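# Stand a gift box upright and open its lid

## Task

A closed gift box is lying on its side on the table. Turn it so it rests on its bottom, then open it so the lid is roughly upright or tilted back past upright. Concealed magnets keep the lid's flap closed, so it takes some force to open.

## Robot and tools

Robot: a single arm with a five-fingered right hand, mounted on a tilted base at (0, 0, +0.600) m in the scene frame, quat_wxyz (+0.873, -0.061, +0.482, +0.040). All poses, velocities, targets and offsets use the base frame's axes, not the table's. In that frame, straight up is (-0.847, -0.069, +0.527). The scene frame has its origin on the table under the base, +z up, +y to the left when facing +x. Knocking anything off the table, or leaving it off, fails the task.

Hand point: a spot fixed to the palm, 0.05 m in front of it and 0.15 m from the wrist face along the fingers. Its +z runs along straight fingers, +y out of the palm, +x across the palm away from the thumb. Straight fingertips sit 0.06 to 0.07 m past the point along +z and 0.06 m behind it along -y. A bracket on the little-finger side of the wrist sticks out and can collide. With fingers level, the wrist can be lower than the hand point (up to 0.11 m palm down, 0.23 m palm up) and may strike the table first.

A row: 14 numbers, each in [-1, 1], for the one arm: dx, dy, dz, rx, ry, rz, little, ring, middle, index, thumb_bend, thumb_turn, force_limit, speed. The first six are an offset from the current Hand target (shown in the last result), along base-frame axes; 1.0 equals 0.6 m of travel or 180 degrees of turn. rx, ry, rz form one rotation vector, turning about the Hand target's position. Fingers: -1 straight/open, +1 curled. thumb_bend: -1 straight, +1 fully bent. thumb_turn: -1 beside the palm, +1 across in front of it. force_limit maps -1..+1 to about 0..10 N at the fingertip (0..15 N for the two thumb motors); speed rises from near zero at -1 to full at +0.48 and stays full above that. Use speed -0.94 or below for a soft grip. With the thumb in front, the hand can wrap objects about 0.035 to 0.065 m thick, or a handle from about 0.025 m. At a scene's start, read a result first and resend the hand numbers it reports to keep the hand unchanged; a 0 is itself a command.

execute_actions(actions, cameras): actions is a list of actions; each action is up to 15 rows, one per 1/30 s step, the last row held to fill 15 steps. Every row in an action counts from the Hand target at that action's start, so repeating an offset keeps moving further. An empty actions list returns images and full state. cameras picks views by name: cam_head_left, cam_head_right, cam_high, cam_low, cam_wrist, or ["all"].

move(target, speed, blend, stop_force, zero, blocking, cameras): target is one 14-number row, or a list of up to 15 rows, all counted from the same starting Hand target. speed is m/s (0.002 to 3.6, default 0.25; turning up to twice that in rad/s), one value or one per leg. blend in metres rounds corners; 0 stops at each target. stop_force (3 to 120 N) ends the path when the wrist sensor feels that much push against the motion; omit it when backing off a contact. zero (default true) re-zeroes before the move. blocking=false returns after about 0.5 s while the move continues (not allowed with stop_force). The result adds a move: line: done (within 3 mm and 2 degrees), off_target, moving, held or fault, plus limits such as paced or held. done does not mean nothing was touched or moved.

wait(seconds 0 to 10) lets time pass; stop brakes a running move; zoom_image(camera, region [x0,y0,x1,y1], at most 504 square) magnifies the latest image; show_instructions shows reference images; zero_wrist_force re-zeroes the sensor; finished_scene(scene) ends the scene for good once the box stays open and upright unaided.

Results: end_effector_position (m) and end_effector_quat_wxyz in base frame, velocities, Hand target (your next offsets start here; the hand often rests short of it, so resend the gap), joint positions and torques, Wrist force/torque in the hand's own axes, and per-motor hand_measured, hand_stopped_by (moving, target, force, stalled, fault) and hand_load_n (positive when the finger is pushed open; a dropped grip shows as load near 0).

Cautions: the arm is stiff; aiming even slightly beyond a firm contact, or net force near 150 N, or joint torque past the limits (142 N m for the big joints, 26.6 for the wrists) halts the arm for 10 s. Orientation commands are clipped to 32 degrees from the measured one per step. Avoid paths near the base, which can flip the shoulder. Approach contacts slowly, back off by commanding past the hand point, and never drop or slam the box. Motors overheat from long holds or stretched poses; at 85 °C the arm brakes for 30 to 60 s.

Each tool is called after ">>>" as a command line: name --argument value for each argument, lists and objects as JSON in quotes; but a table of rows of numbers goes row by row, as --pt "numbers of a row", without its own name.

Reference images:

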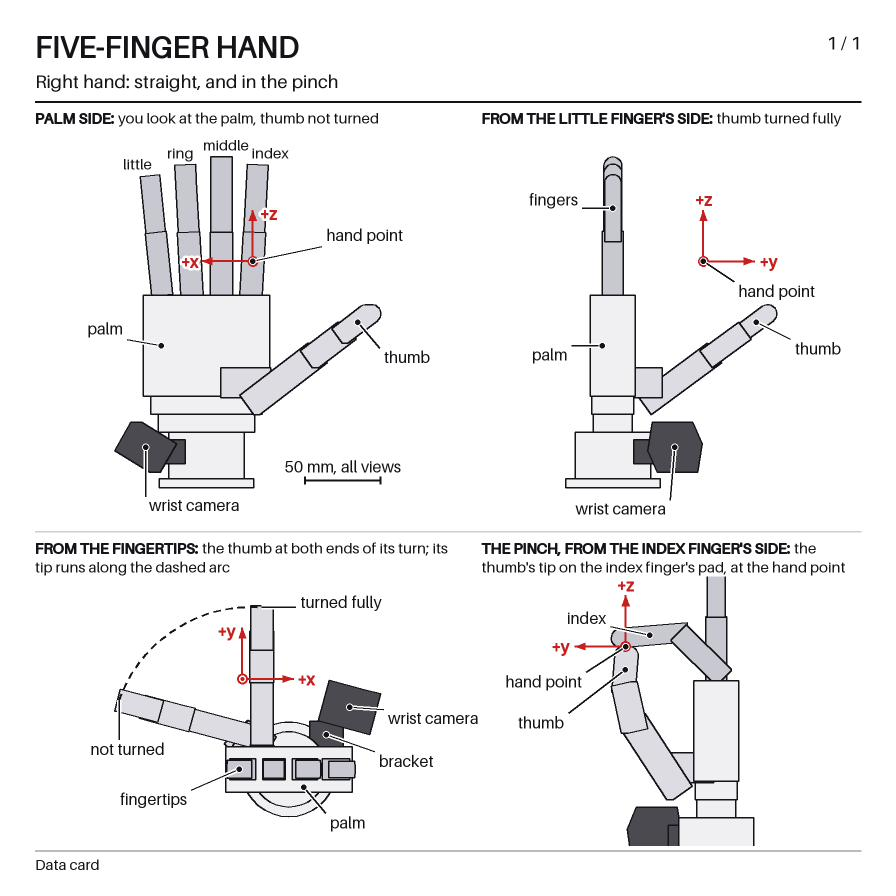

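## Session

>>> execute_actions --actions '[]'

>>> zoom_image --camera "cam_head_left" --region '[180, 90, 460, 350]'

>>> zoom_image --camera "cam_high" --region '[220, 60, 460, 300]'

>>> zoom_image --camera "cam_low" --region '[340, 40, 672, 320]'

Scene clock: 0.00 s.
end_effector_position=(+0.5038, -0.2208, +0.3562) hand_measured=(-1.000, -1.000, -1.000, -1.000, -1.000, -1.000) hand_load_n=(+0.0, +0.0, +0.0, +0.0, +0.0, +0.0) hand_stopped_by=(target, target, target, target, target, target) hand_force_limit=0.00 hand_speed=-0.80 end_effector_quat_wxyz=(+0.298, +0.006, +0.889, -0.348)
Joint positions: [-0.723 -1.585 1.545 0.665 1.69 -2.342]
Joint velocities: within noise
Joint torques (N m): no reading
Wrist force (N): no reading
Wrist torque (N m): no reading
Wrist force, peak (N): no reading
Hand target: +0.5038, -0.2208, +0.3562; +0.298, +0.006, +0.889, -0.348

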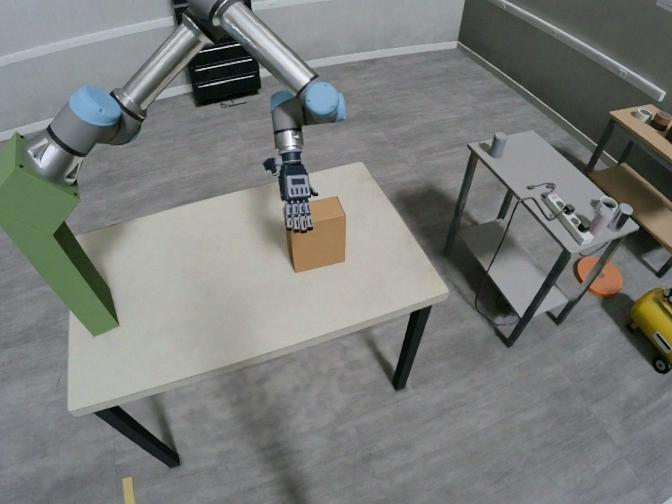

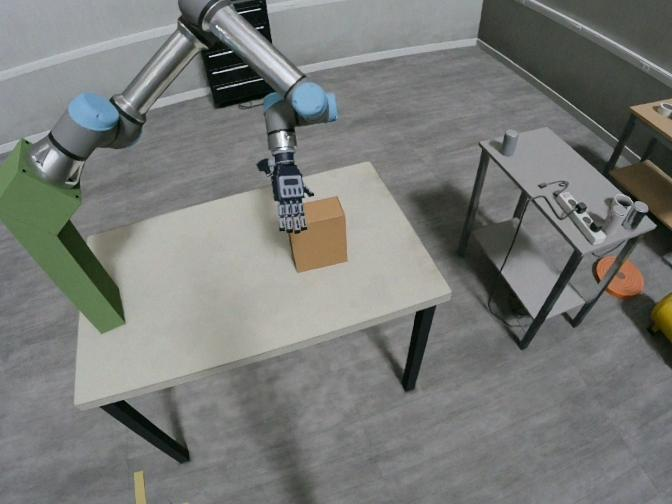

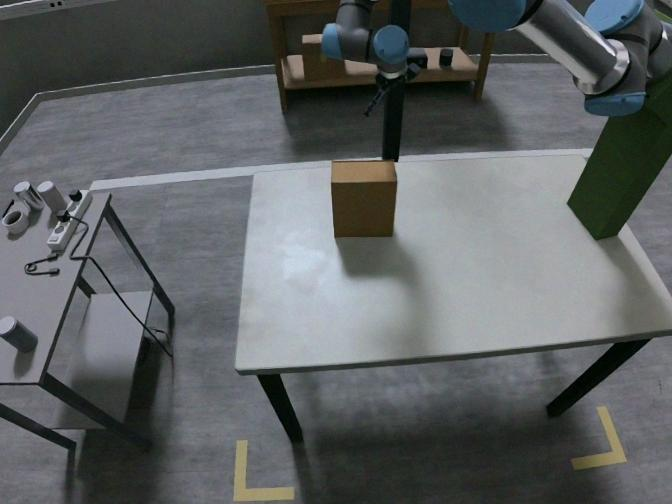

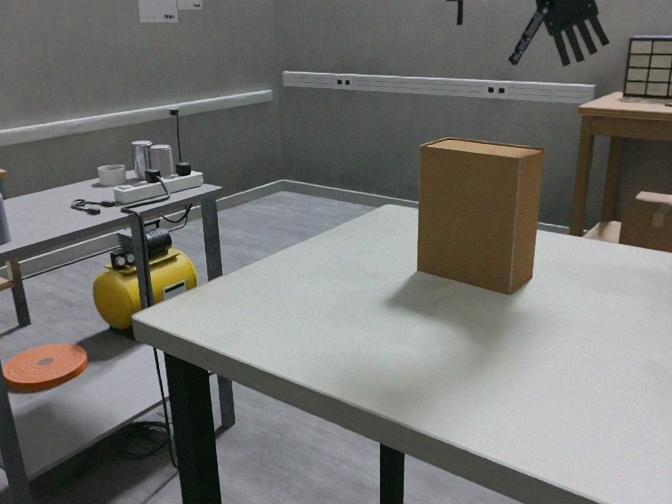

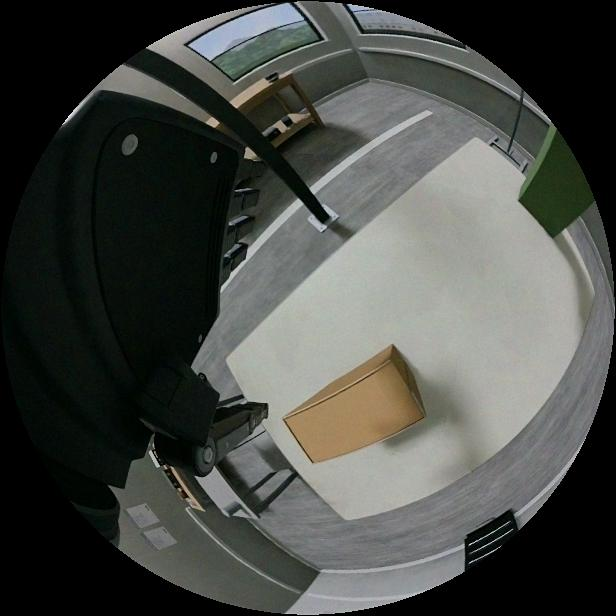

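Scaled by 1.800 from the camera's 672x504 image, which has a finer 960x720 frame.

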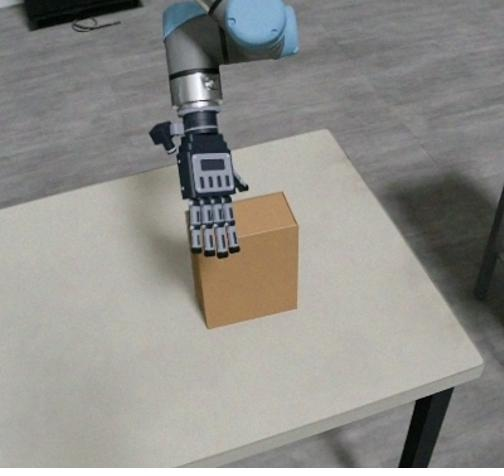

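Scaled by 2.100 from the camera's 672x504 image, which has a finer 960x720 frame.

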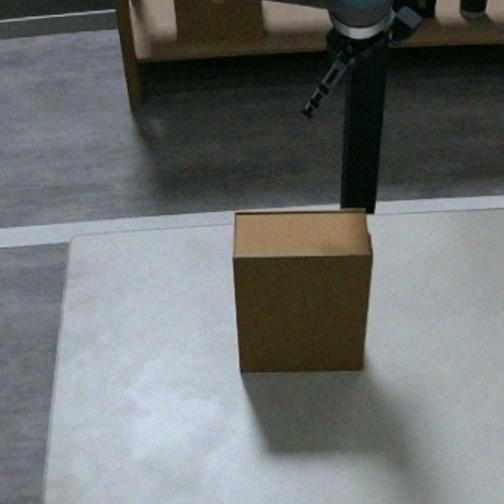

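Scaled by 1.518 from the camera's 672x504 image, which has a finer 960x720 frame.

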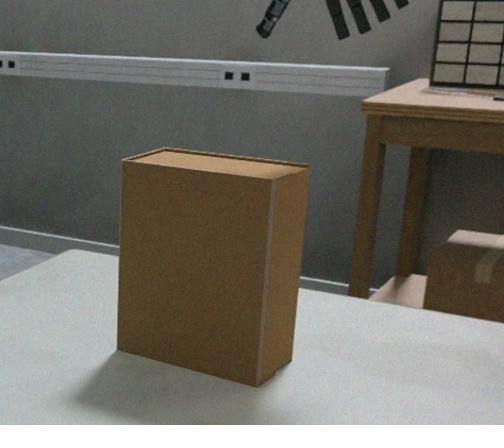

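>>> zoom_image --camera "cam_low" --region '[405, 125, 555, 305]'

>>> zoom_image --camera "cam_high" --region '[320, 145, 410, 245]'

>>> zoom_image --camera "cam_wrist" --region '[270, 330, 440, 480]'

>>> zoom_image --camera "cam_head_right" --region '[250, 170, 370, 290]'

Scaled by 2.800 from the camera's 672x504 image, which has a finer 960x720 frame.

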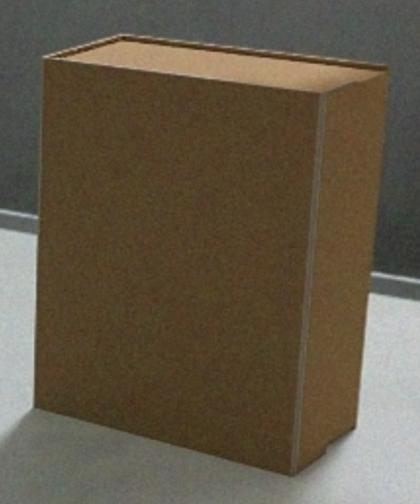

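Scaled by 5.040 from the camera's 672x504 image, which has a finer 960x720 frame.

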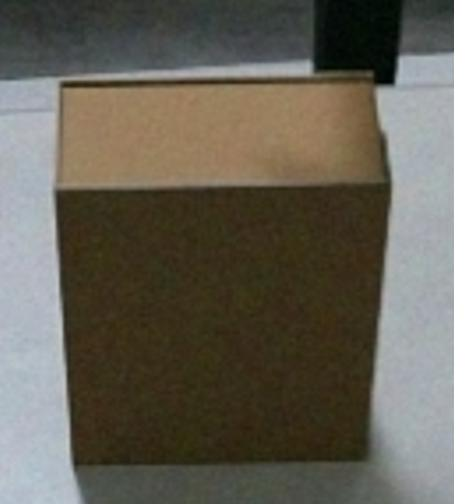

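Scaled by 2.965 from the camera's 616x616 image, which has a finer 880x880 frame.

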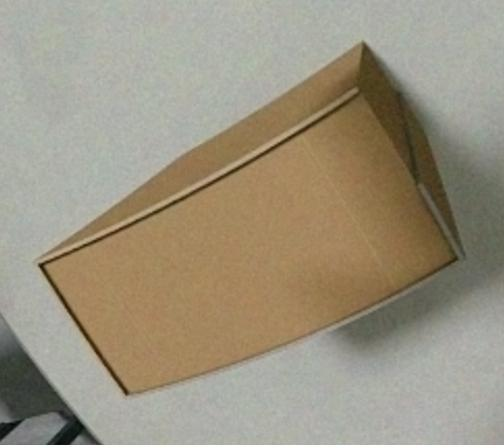

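Scaled by 4.200 from the camera's 672x504 image, which has a finer 960x720 frame.

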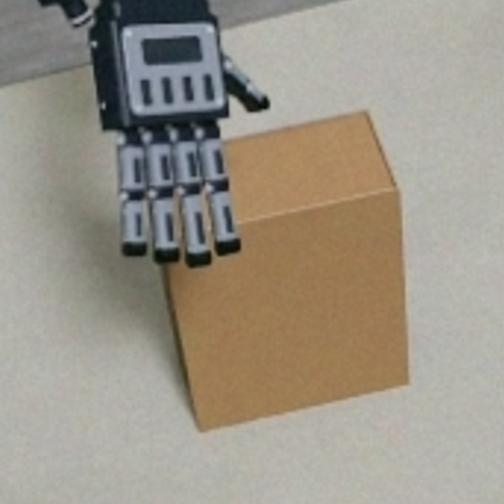

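>>> move --pt "0.0 0.0 0.08 0.13 -0.0638 0.0427 -1 -1 -1 -1 -1 1 0 0" --pt "0.2315 -0.0023 0.1269 0.2601 -0.1276 0.0853 -1 -1 -1 -1 -1 1 0 0" --speed 0.25 --blend '[0.03,0]'

>>> move --target '[0,0,0,0,0,0,0,0,0,0,-0.45,1,0,0]' --cameras '["all"]'

>>> zoom_image --camera "cam_wrist" --region '[200, 120, 480, 400]'

>>> zoom_image --camera "cam_low" --region '[400, 60, 600, 300]'

>>> zoom_image --camera "cam_head_left" --region '[240, 130, 400, 290]'

Scene clock: 5.80 s.
end_effector_position=(+0.6426, -0.2221, +0.4323) hand_measured=(-1.000, -1.000, -1.000, -1.000, -1.000, +1.000) hand_load_n=(+0.0, -0.5, +0.0, +0.0, -0.5, +0.0) hand_stopped_by=(target, target, target, target, target, target) hand_force_limit=0.00 hand_speed=0.00 end_effector_quat_wxyz=(+0.479, +0.074, +0.871, +0.080)
Joint positions: [-0.884 -1.16 1.053 0.936 0.799 -1.971]
Joint torques (N m): [-29.54 -33.69 -19.66 0.05 -2.15 1.67]
Wrist force (N): [-0.6 -0.7 0.5]
Wrist torque (N m): [-0.06 0.05 -0.08]
Wrist force, peak (N): [-1.2 -1.0 1.9]
Hand target: +0.6427, -0.2222, +0.4323; +0.479, +0.074, +0.871, +0.080
Off the commanded pose: 0.000 m, 0 deg.
move: done

Scene clock: 6.47 s.
end_effector_position=(+0.6427, -0.2222, +0.4323) hand_measured=(+0.000, +0.000, +0.000, +0.000, -0.450, +1.000) hand_load_n=(+0.0, +0.0, +0.0, +0.0, +0.0, +0.0) hand_stopped_by=(target, target, target, target, target, target) hand_force_limit=0.00 hand_speed=0.00 end_effector_quat_wxyz=(+0.479, +0.074, +0.871, +0.080)
Joint positions: [-0.884 -1.16 1.053 0.936 0.799 -1.971]
Joint torques (N m): [-29.43 -33.45 -23.84 0.37 -1.95 2.66]
Wrist force (N): [-0.6 -0.7 0.5]
Wrist torque (N m): [-0.04 0.05 -0.08]
Wrist force, peak (N): [-0.9 -0.7 0.7]
Hand target: +0.6427, -0.2222, +0.4323; +0.479, +0.074, +0.871, +0.080
Off the commanded pose: 0.000 m, 0 deg.
move: done

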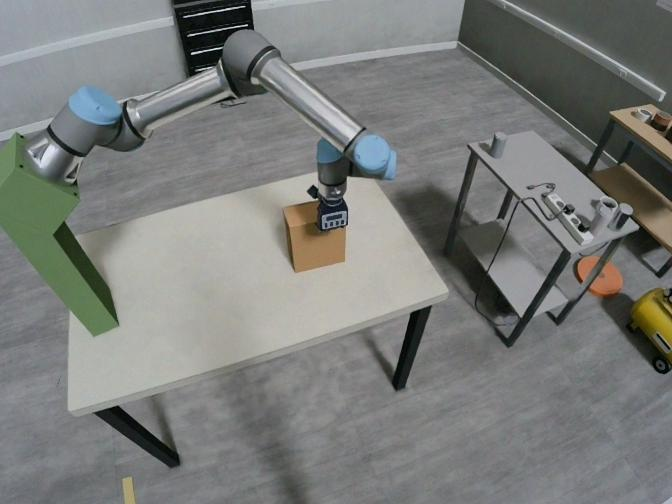

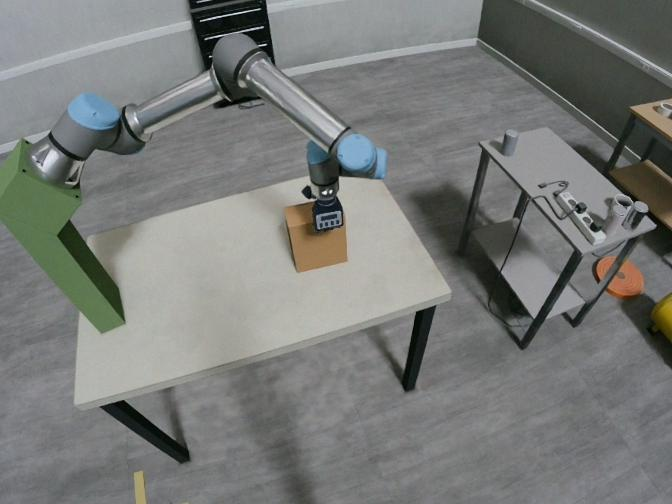

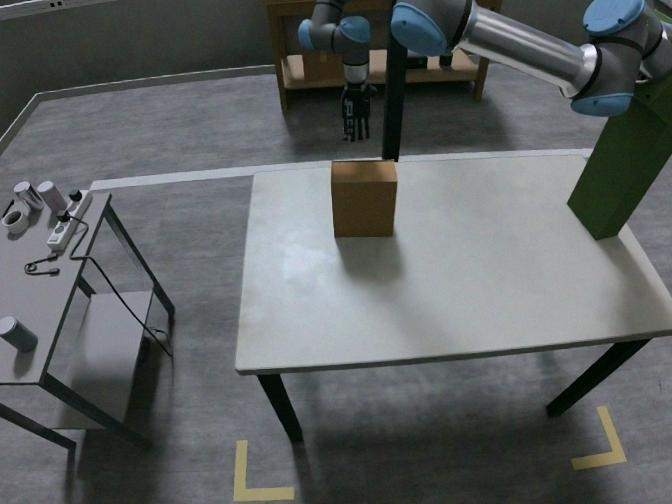

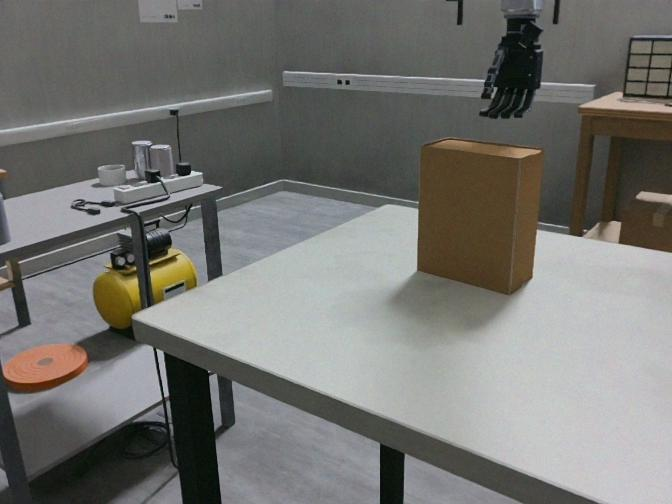

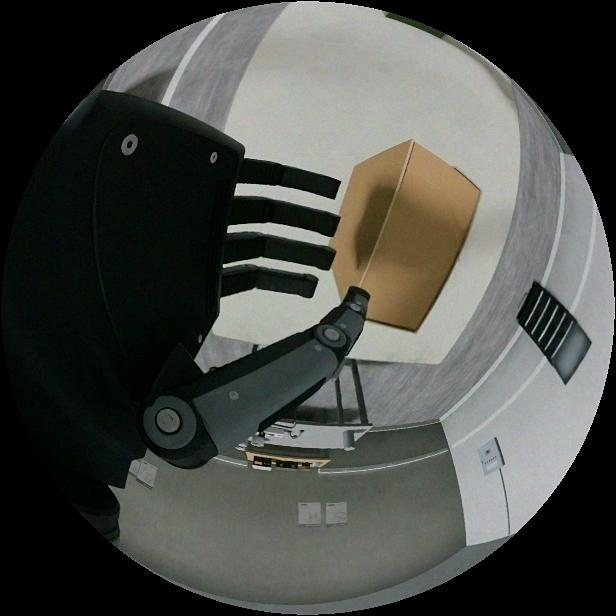

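Scaled by 1.800 from the camera's 616x616 image, which has a finer 880x880 frame.

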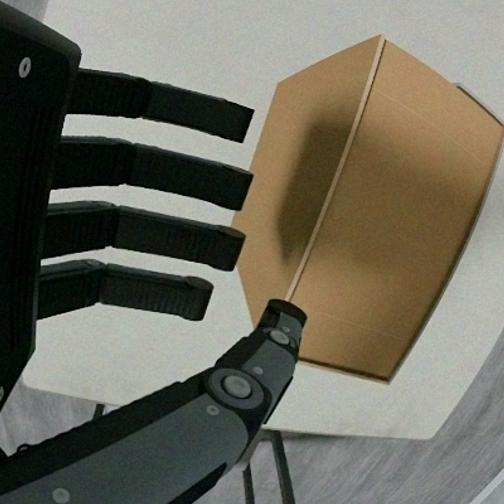

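Scaled by 2.100 from the camera's 672x504 image, which has a finer 960x720 frame.

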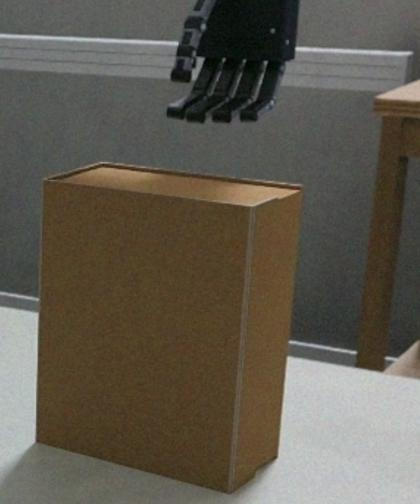

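Scaled by 3.150 from the camera's 672x504 image, which has a finer 960x720 frame.

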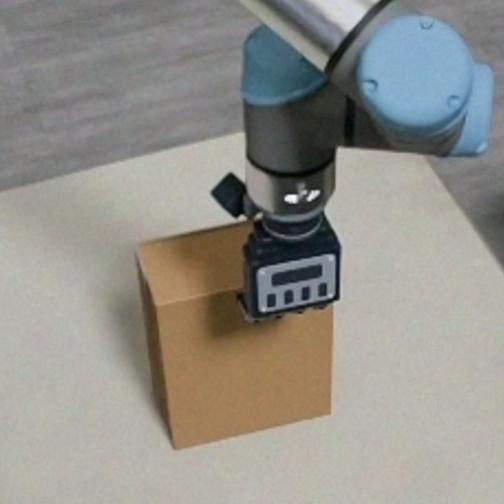

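>>> move --target '[0.0048,0.0595,0.0154,0.0127,0.001,-0.0079,0,0,0,0,-0.45,1,0,0]' --speed 0.1 --cameras '["cam_wrist","cam_head_left"]'

>>> zoom_image --camera "cam_wrist" --region '[200, 120, 480, 400]'

Scene clock: 9.37 s.
end_effector_position=(+0.6455, -0.1864, +0.4415) hand_measured=(+0.000, +0.000, +0.000, +0.000, -0.450, +1.000) hand_load_n=(+0.0, +0.0, +0.0, +0.5, -0.5, +0.0) hand_stopped_by=(target, target, target, target, target, target) hand_force_limit=0.00 hand_speed=0.00 end_effector_quat_wxyz=(+0.477, +0.095, +0.869, +0.091)
Joint positions: [-0.83 -1.218 1.109 0.901 0.837 -1.87]
Joint torques (N m): [-20.87 -40.99 -24.27 3.93 -2.56 -0.5]
Wrist force (N): [-0.3 -0.5 0.6]
Wrist torque (N m): [-0.04 0.00 -0.01]
Wrist force, peak (N): [-0.9 -1.6 0.7]
Hand target: +0.6455, -0.1865, +0.4416; +0.477, +0.095, +0.869, +0.091
Off the commanded pose: 0.000 m, 0 deg.
move: done
Images, in order (width x height): cam_head_left 672x504, cam_wrist 616x616.

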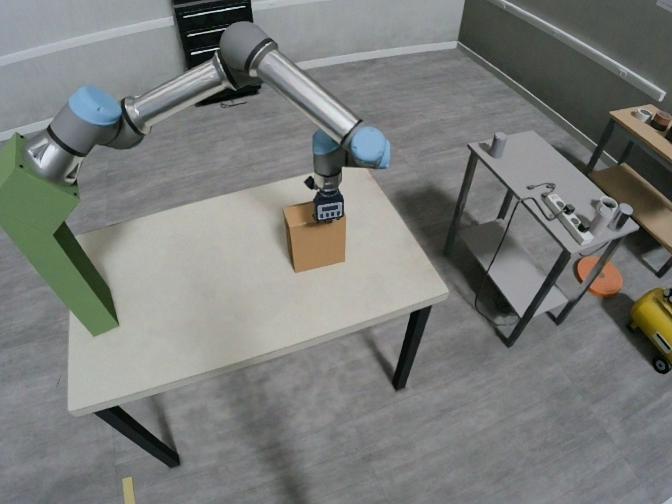

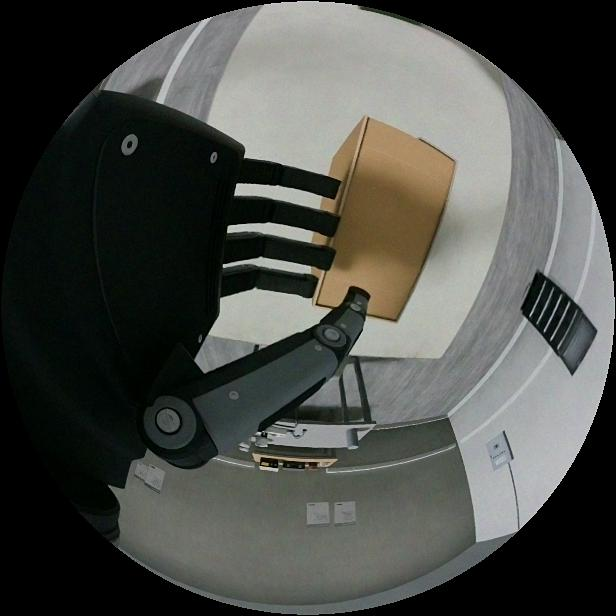

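Scaled by 1.800 from the camera's 616x616 image, which has a finer 880x880 frame.

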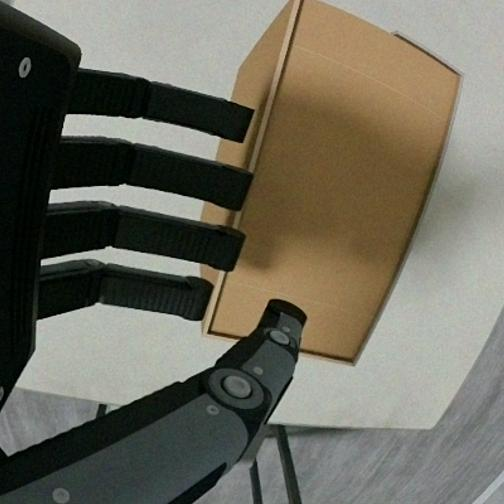

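>>> move --target '[0.0917,0.0074,-0.0572,0,0,0,0,0,0,0,-0.45,1,0,0]' --speed 0.02 --stop_force 3 --cameras '["cam_wrist","cam_low","cam_head_left"]'

>>> zoom_image --camera "cam_wrist" --region '[200, 120, 480, 400]'

>>> zoom_image --camera "cam_head_left" --region '[260, 140, 380, 290]'

>>> zoom_image --camera "cam_low" --region '[400, 60, 600, 300]'

Scene clock: 14.13 s.
end_effector_position=(+0.7006, -0.1820, +0.4073) hand_measured=(+0.000, +0.000, +0.000, +0.000, -0.450, +1.000) hand_load_n=(+0.0, +0.0, +0.0, +0.0, +0.0, +0.0) hand_stopped_by=(target, target, target, target, target, target) hand_force_limit=0.00 hand_speed=0.00 end_effector_quat_wxyz=(+0.477, +0.095, +0.869, +0.091)
Joint positions: [-0.744 -1.109 1.032 0.818 0.898 -1.792]
Joint torques (N m): [-26.64 -56.62 1.86 4.03 -2.61 -1.82]
Wrist force (N): [-0.7 -0.7 0.8]
Wrist torque (N m): [-0.04 0.06 -0.16]
Wrist force, peak (N): [-0.6 -1.0 1.0]
Hand target: +0.7006, -0.1820, +0.4073; +0.477, +0.095, +0.869, +0.091
Off the commanded pose: 0.000 m, 0 deg.
move: done
Images, in order (width x height): cam_head_left 672x504, cam_low 672x504, cam_wrist 616x616.

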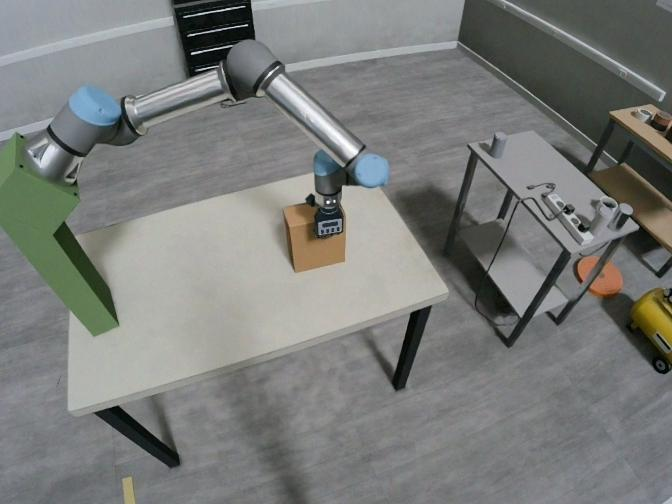

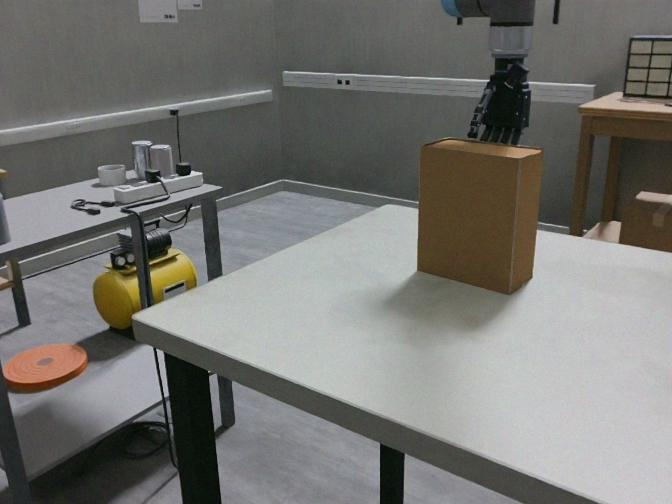

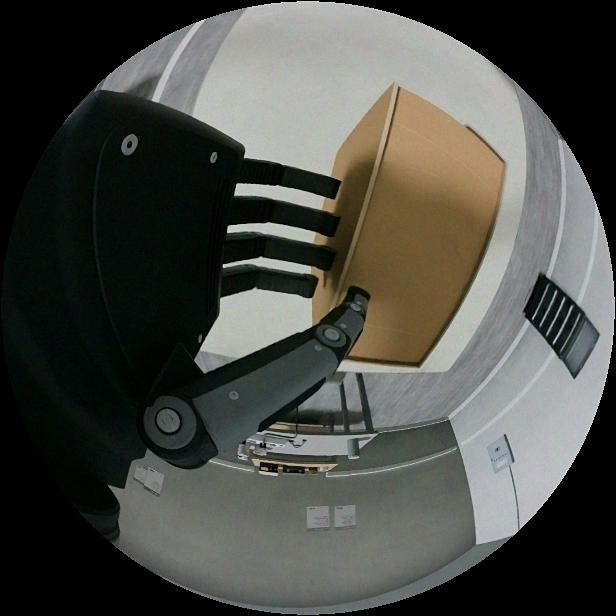

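Scaled by 1.800 from the camera's 616x616 image, which has a finer 880x880 frame.

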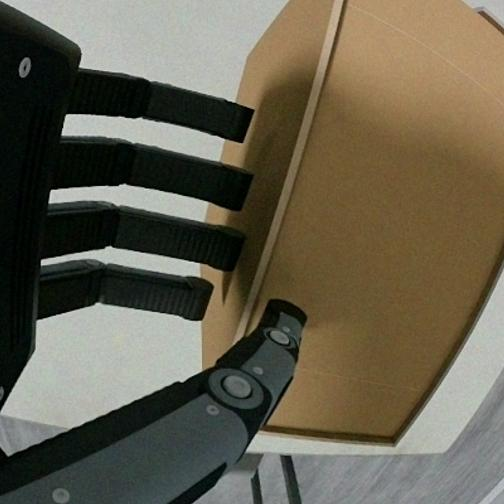

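Scaled by 3.360 from the camera's 672x504 image, which has a finer 960x720 frame.

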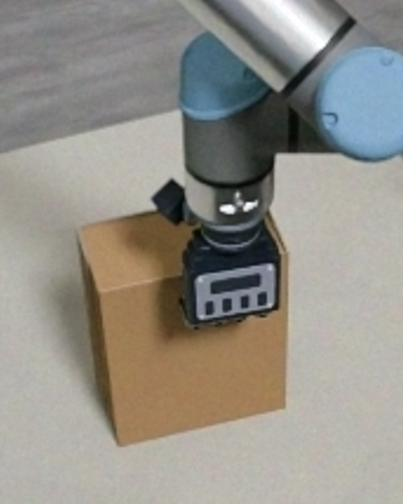

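Scaled by 2.100 from the camera's 672x504 image, which has a finer 960x720 frame.

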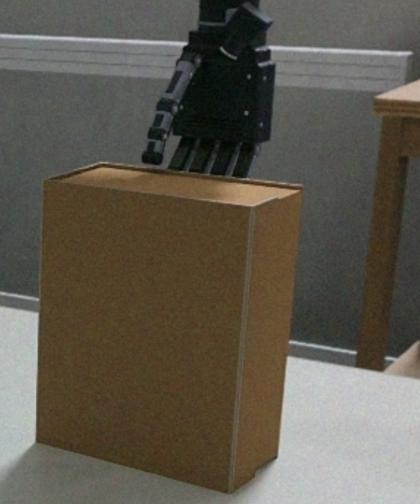

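>>> move --target '[0.0423,0.0034,-0.0264,0,0,0,0,0,0,0,-0.45,1,0,0]' --speed 0.015 --stop_force 3 --cameras '["cam_wrist","cam_low"]'

>>> zoom_image --camera "cam_wrist" --region '[200, 120, 480, 400]'

>>> zoom_image --camera "cam_low" --region '[420, 80, 560, 200]'

Scene clock: 16.07 s.
end_effector_position=(+0.7079, -0.1814, +0.4027) hand_measured=(+0.000, +0.000, +0.000, +0.000, -0.452, +1.000) hand_load_n=(+0.0, +0.0, +0.0, +0.0, +2.5, +0.5) hand_stopped_by=(target, target, target, target, target, target) hand_force_limit=0.00 hand_speed=0.00 end_effector_quat_wxyz=(+0.477, +0.095, +0.869, +0.091)
Joint positions: [-0.733 -1.093 1.02 0.81 0.906 -1.783]
Joint torques (N m): [-27.34 -55.84 2.31 3.93 -2.21 -2.49]
Wrist force (N): [-0.7 0.0 -1.8]
Wrist torque (N m): [-0.08 0.08 -0.11]
Wrist force, peak (N): [-0.7 -3.1 -9.4]
Hand target: +0.7079, -0.1814, +0.4027; +0.477, +0.095, +0.869, +0.091 (not the last commanded pose)
Off the commanded pose: 0.021 m, 0 deg.
move: contact
Images, in order (width x height): cam_low 672x504, cam_wrist 616x616.

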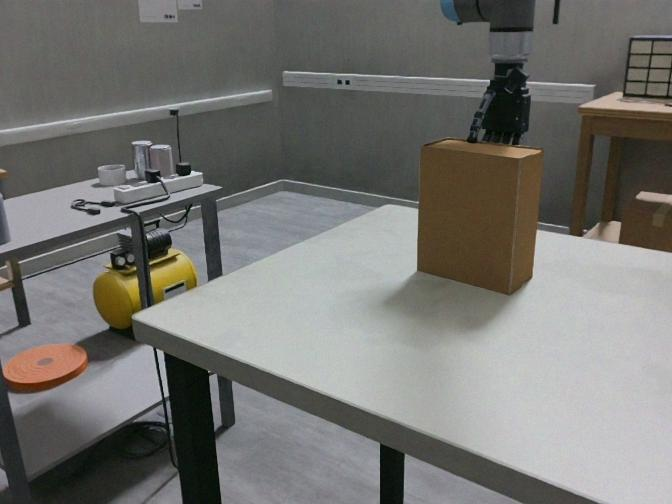

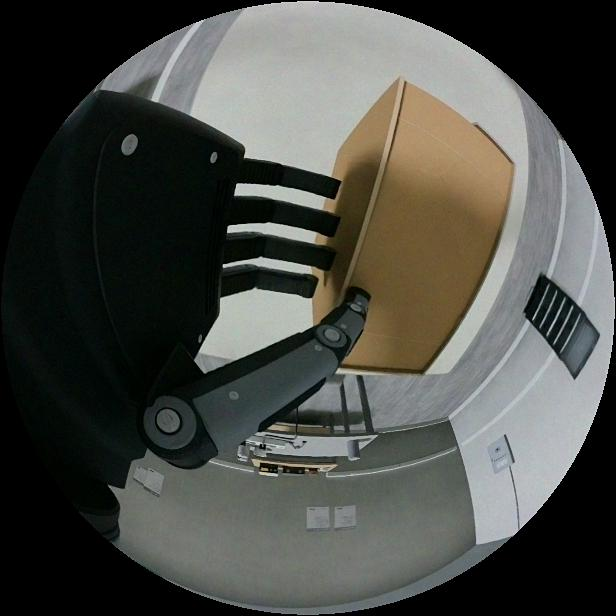

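Scaled by 1.800 from the camera's 616x616 image, which has a finer 880x880 frame.

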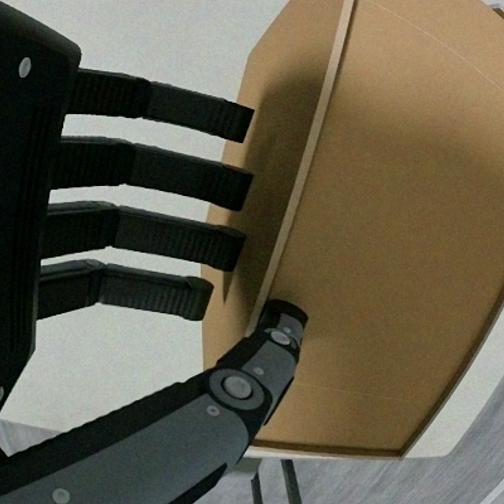

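Scaled by 3.600 from the camera's 672x504 image, which has a finer 960x720 frame.

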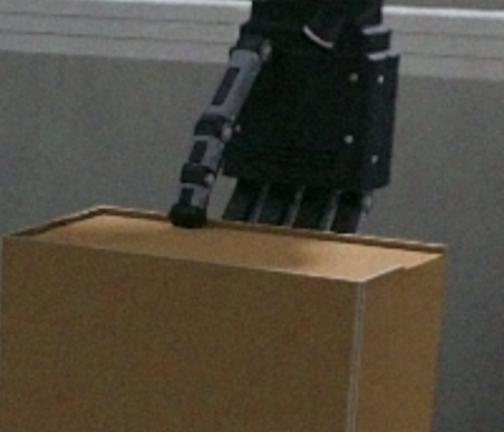

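>>> move --target '[0,0,0,0,0,0,0,0,0,0,0.2,1,-0.3,-0.9]'

>>> move --target '[-0.0013,-0.0161,-0.0042,0,0,0,0,0,0,0,0.2,1,-0.3,-0.9]' --speed 0.025 --cameras '["cam_wrist","cam_low"]'

>>> zoom_image --camera "cam_low" --region '[400, 80, 580, 310]'

Scene clock: 17.07 s.
end_effector_position=(+0.7079, -0.1814, +0.4027) hand_measured=(+0.000, +0.000, +0.000, +0.000, -0.440, +1.000) hand_load_n=(+0.0, +0.0, +0.0, +0.0, +5.0, +0.5) hand_stopped_by=(target, target, target, target, force, target) hand_force_limit=-0.30 hand_speed=-0.90 end_effector_quat_wxyz=(+0.477, +0.095, +0.869, +0.091)
Joint positions: [-0.733 -1.093 1.02 0.81 0.906 -1.783]
Joint torques (N m): [-24.79 -51.23 1.93 2.69 -1.06 -2.36]
Wrist force (N): [-0.8 0.2 -4.9]
Wrist torque (N m): [-0.15 0.13 -0.11]
Wrist force, peak (N): [-0.9 0.3 -5.4]
Hand target: +0.7079, -0.1814, +0.4027; +0.477, +0.095, +0.869, +0.091
Off the commanded pose: 0.000 m, 0 deg.
move: done

Scene clock: 17.77 s.
end_effector_position=(+0.7071, -0.1913, +0.4001) hand_measured=(+0.000, +0.000, +0.000, +0.000, -0.440, +1.000) hand_load_n=(+0.5, +0.0, +0.0, +0.0, +6.0, +2.5) hand_stopped_by=(target, target, target, target, force, target) hand_force_limit=-0.30 hand_speed=-0.90 end_effector_quat_wxyz=(+0.477, +0.095, +0.869, +0.091)
Joint positions: [-0.748 -1.081 1.009 0.816 0.895 -1.796]
Joint torques (N m): [-6.56 -49.92 -10.03 2.37 0.66 0.19]
Wrist force (N): [-1.6 -0.1 -6.2]
Wrist torque (N m): [-0.20 0.10 -0.02]
Wrist force, peak (N): [-2.2 0.1 -6.6]
Hand target: +0.7071, -0.1911, +0.4002; +0.477, +0.095, +0.869, +0.091
Off the commanded pose: 0.000 m, 0 deg.
move: done
Images, in order (width x height): cam_low 672x504, cam_wrist 616x616.

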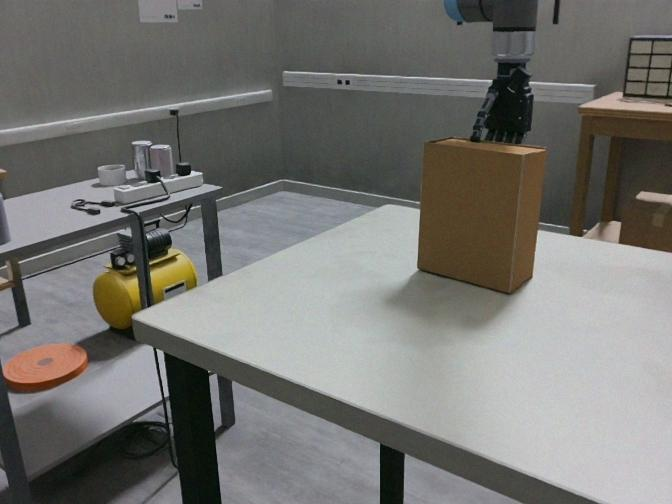

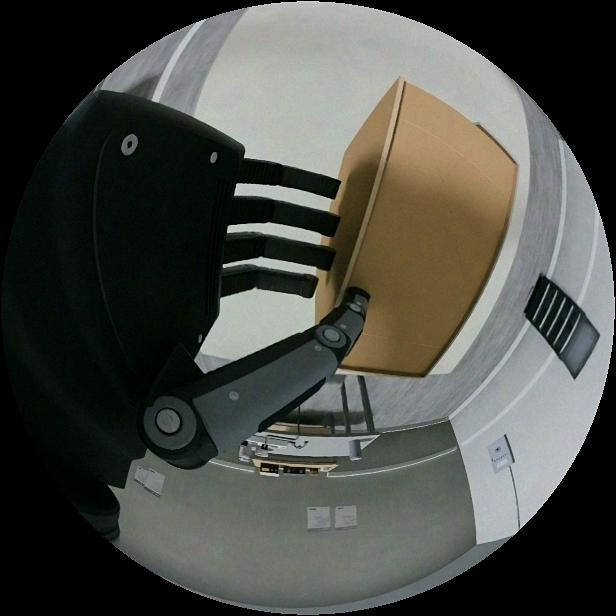

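Scaled by 2.191 from the camera's 672x504 image, which has a finer 960x720 frame.

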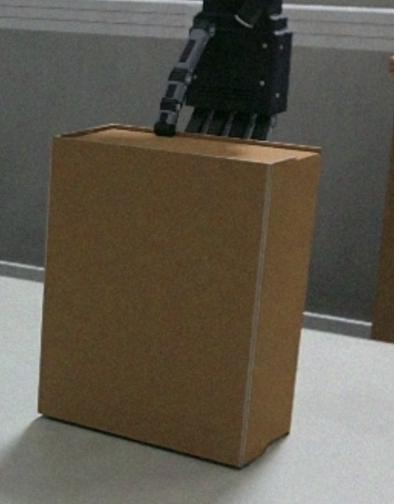

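>>> move --pt "0.002 -0.0374 -0.013 0.0176 -0.0084 0.0271 0 0 0 0 0.2 1 -0.3 -0.9" --pt "0.0076 -0.0735 -0.0278 0.0351 -0.0169 0.0541 0 0 0 0 0.2 1 -0.3 -0.9" --pt "0.0165 -0.1083 -0.0445 0.0527 -0.0253 0.0812 0 0 0 0 0.2 1 -0.3 -0.9" --pt "0.0291 -0.1411 -0.0628 0.0702 -0.0338 0.1082 0 0 0 0 0.2 1 -0.3 -0.9" --speed 0.04 --blend '[0.008,0.008,0.008,0]' --cameras '["cam_wrist","cam_low","cam_head_left"]'

>>> zoom_image --camera "cam_low" --region '[400, 80, 600, 310]'

>>> zoom_image --camera "cam_wrist" --region '[200, 120, 480, 400]'

Scene clock: 24.10 s.
end_effector_position=(+0.7246, -0.2759, +0.3625) hand_measured=(+0.000, +0.000, +0.000, +0.000, -0.438, +1.000) hand_load_n=(+0.5, +0.0, +0.5, +0.5, +0.0, +0.0) hand_stopped_by=(target, target, target, target, force, target) hand_force_limit=-0.30 hand_speed=-0.90 end_effector_quat_wxyz=(+0.487, -0.006, +0.831, +0.270) end_effector_velocity=(+0.000, +0.000, -0.001) end_effector_angular_velocity=(+0.000, +0.001, -0.001)
Joint positions: [-0.889 -0.492 0.285 1.392 0.424 -2.224]
Joint velocities: [0 -0.001 0.005 -0.005 0.001 0.002]
Joint torques (N m): [-25.53 -54.58 0.79 0.05 1.57 1.95]
Wrist force (N): [-1.1 -1.2 0.2]
Wrist torque (N m): [-0.01 0.09 -0.12]
Wrist force, peak (N): [-2.9 -0.4 -10.7]
Hand target: +0.7246, -0.2758, +0.3625; +0.487, -0.006, +0.831, +0.270
Off the commanded pose: 0.000 m, 0 deg.
move: done
Images, in order (width x height): cam_head_left 672x504, cam_low 672x504, cam_wrist 616x616.

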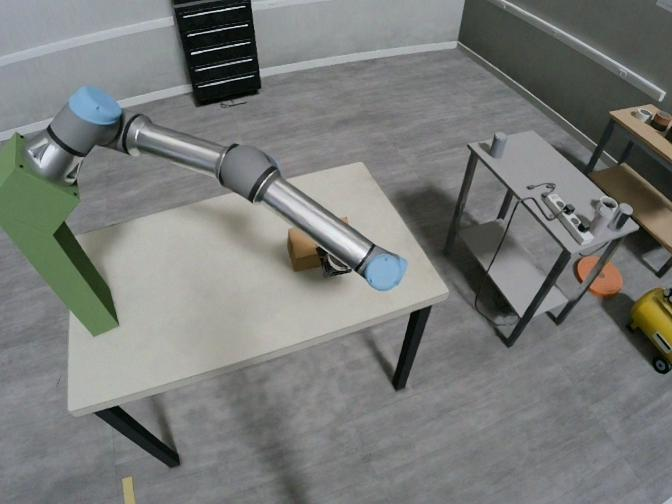

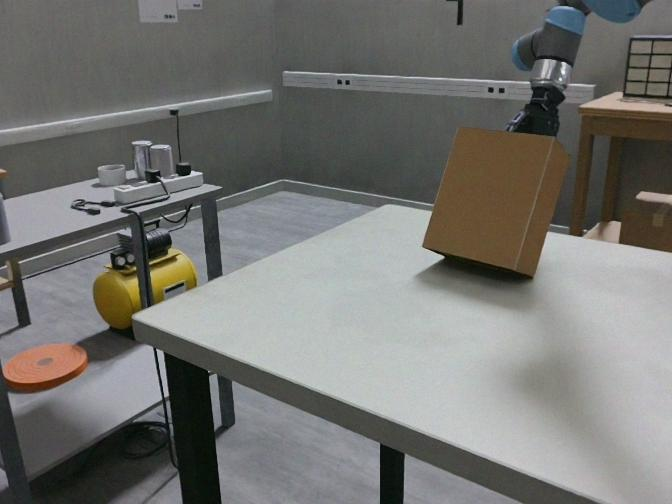

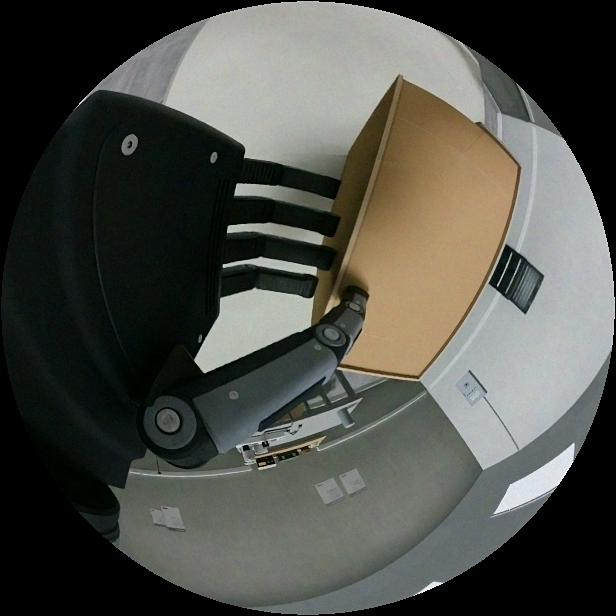

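Scaled by 2.191 from the camera's 672x504 image, which has a finer 960x720 frame.

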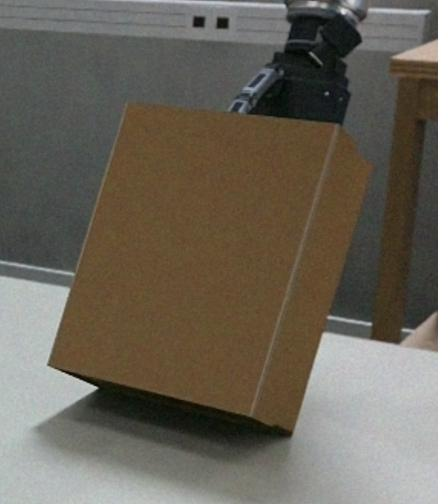

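Scaled by 1.800 from the camera's 616x616 image, which has a finer 880x880 frame.

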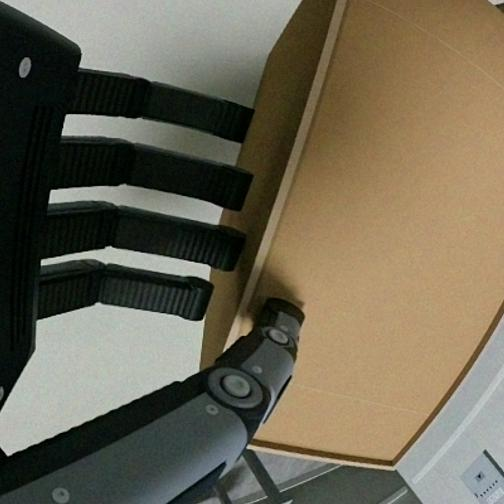

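>>> move --pt "-0.0126 0.0328 0.0183 -0.0175 0.0085 -0.027 0 0 0 0 0.2 1 -0.3 -0.9" --pt "-0.0215 0.0676 0.035 -0.0351 0.0169 -0.0541 0 0 0 0 0.2 1 -0.3 -0.9" --pt "-0.0271 0.1037 0.0498 -0.0526 0.0254 -0.0811 0 0 0 0 0.2 1 -0.3 -0.9" --pt "-0.0291 0.1411 0.0628 -0.0702 0.0338 -0.1082 0 0 0 0 0.2 1 -0.3 -0.9" --pt "-0.0278 0.1572 0.067 -0.0702 0.0338 -0.1082 0 0 0 0 0.2 1 -0.3 -0.9" --speed '[0.04,0.04,0.04,0.04,0.02]' --blend '[0.008,0.008,0.008,0.004,0]' --cameras '["cam_wrist","cam_low"]'

>>> zoom_image --camera "cam_low" --region '[400, 80, 600, 310]'

Scene clock: 34.40 s.
end_effector_position=(+0.7079, -0.1812, +0.4027) hand_measured=(+0.000, +0.000, +0.000, +0.000, -0.440, +1.000) hand_load_n=(+0.0, +0.0, -0.5, +0.0, +7.5, -1.5) hand_stopped_by=(target, target, target, target, force, target) hand_force_limit=-0.30 hand_speed=-0.90 end_effector_quat_wxyz=(+0.477, +0.095, +0.869, +0.091)
Joint positions: [-0.733 -1.093 1.02 0.81 0.906 -1.783]
Joint torques (N m): [-24.13 -38.56 -9.11 0.26 0.28 0.21]
Wrist force (N): [0.5 -0.4 -6.4]
Wrist torque (N m): [-0.10 0.15 -0.21]
Wrist force, peak (N): [1.9 -0.8 -9.0]
Hand target: +0.7079, -0.1814, +0.4027; +0.477, +0.095, +0.869, +0.091
Off the commanded pose: 0.000 m, 0 deg.
move: done
Images, in order (width x height): cam_low 672x504, cam_wrist 616x616.

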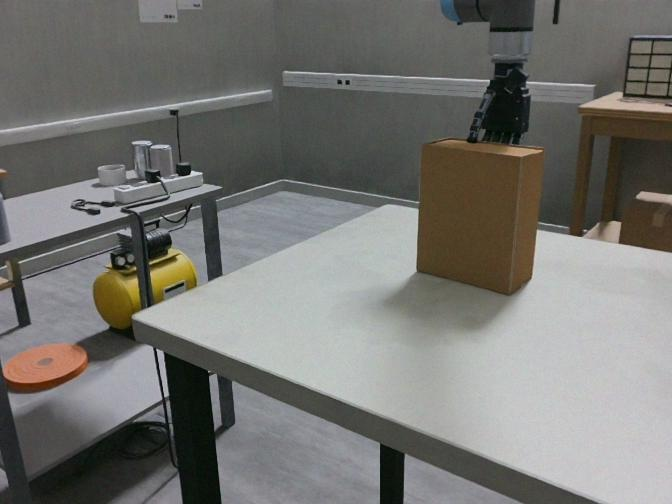

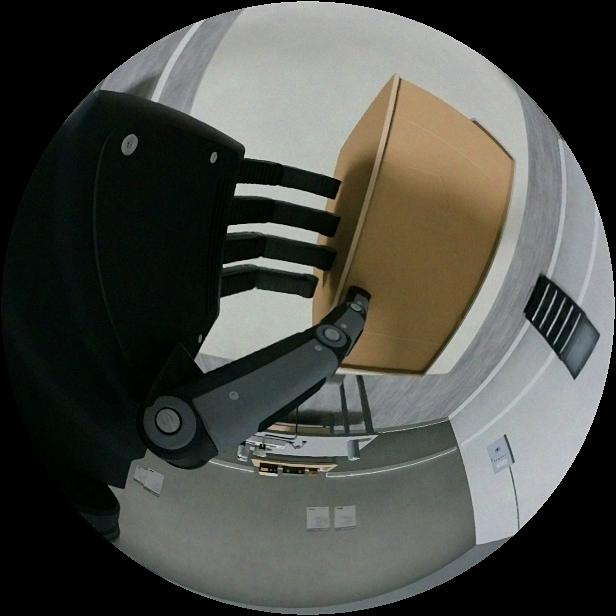

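Scaled by 2.191 from the camera's 672x504 image, which has a finer 960x720 frame.

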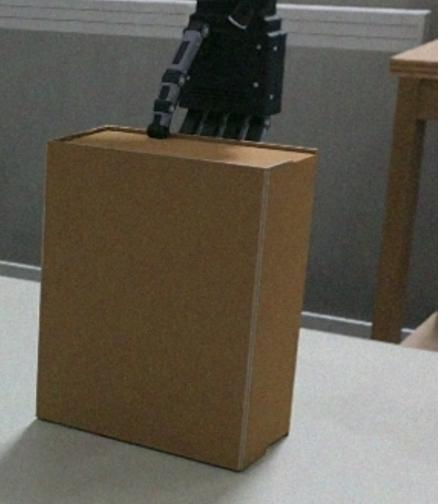

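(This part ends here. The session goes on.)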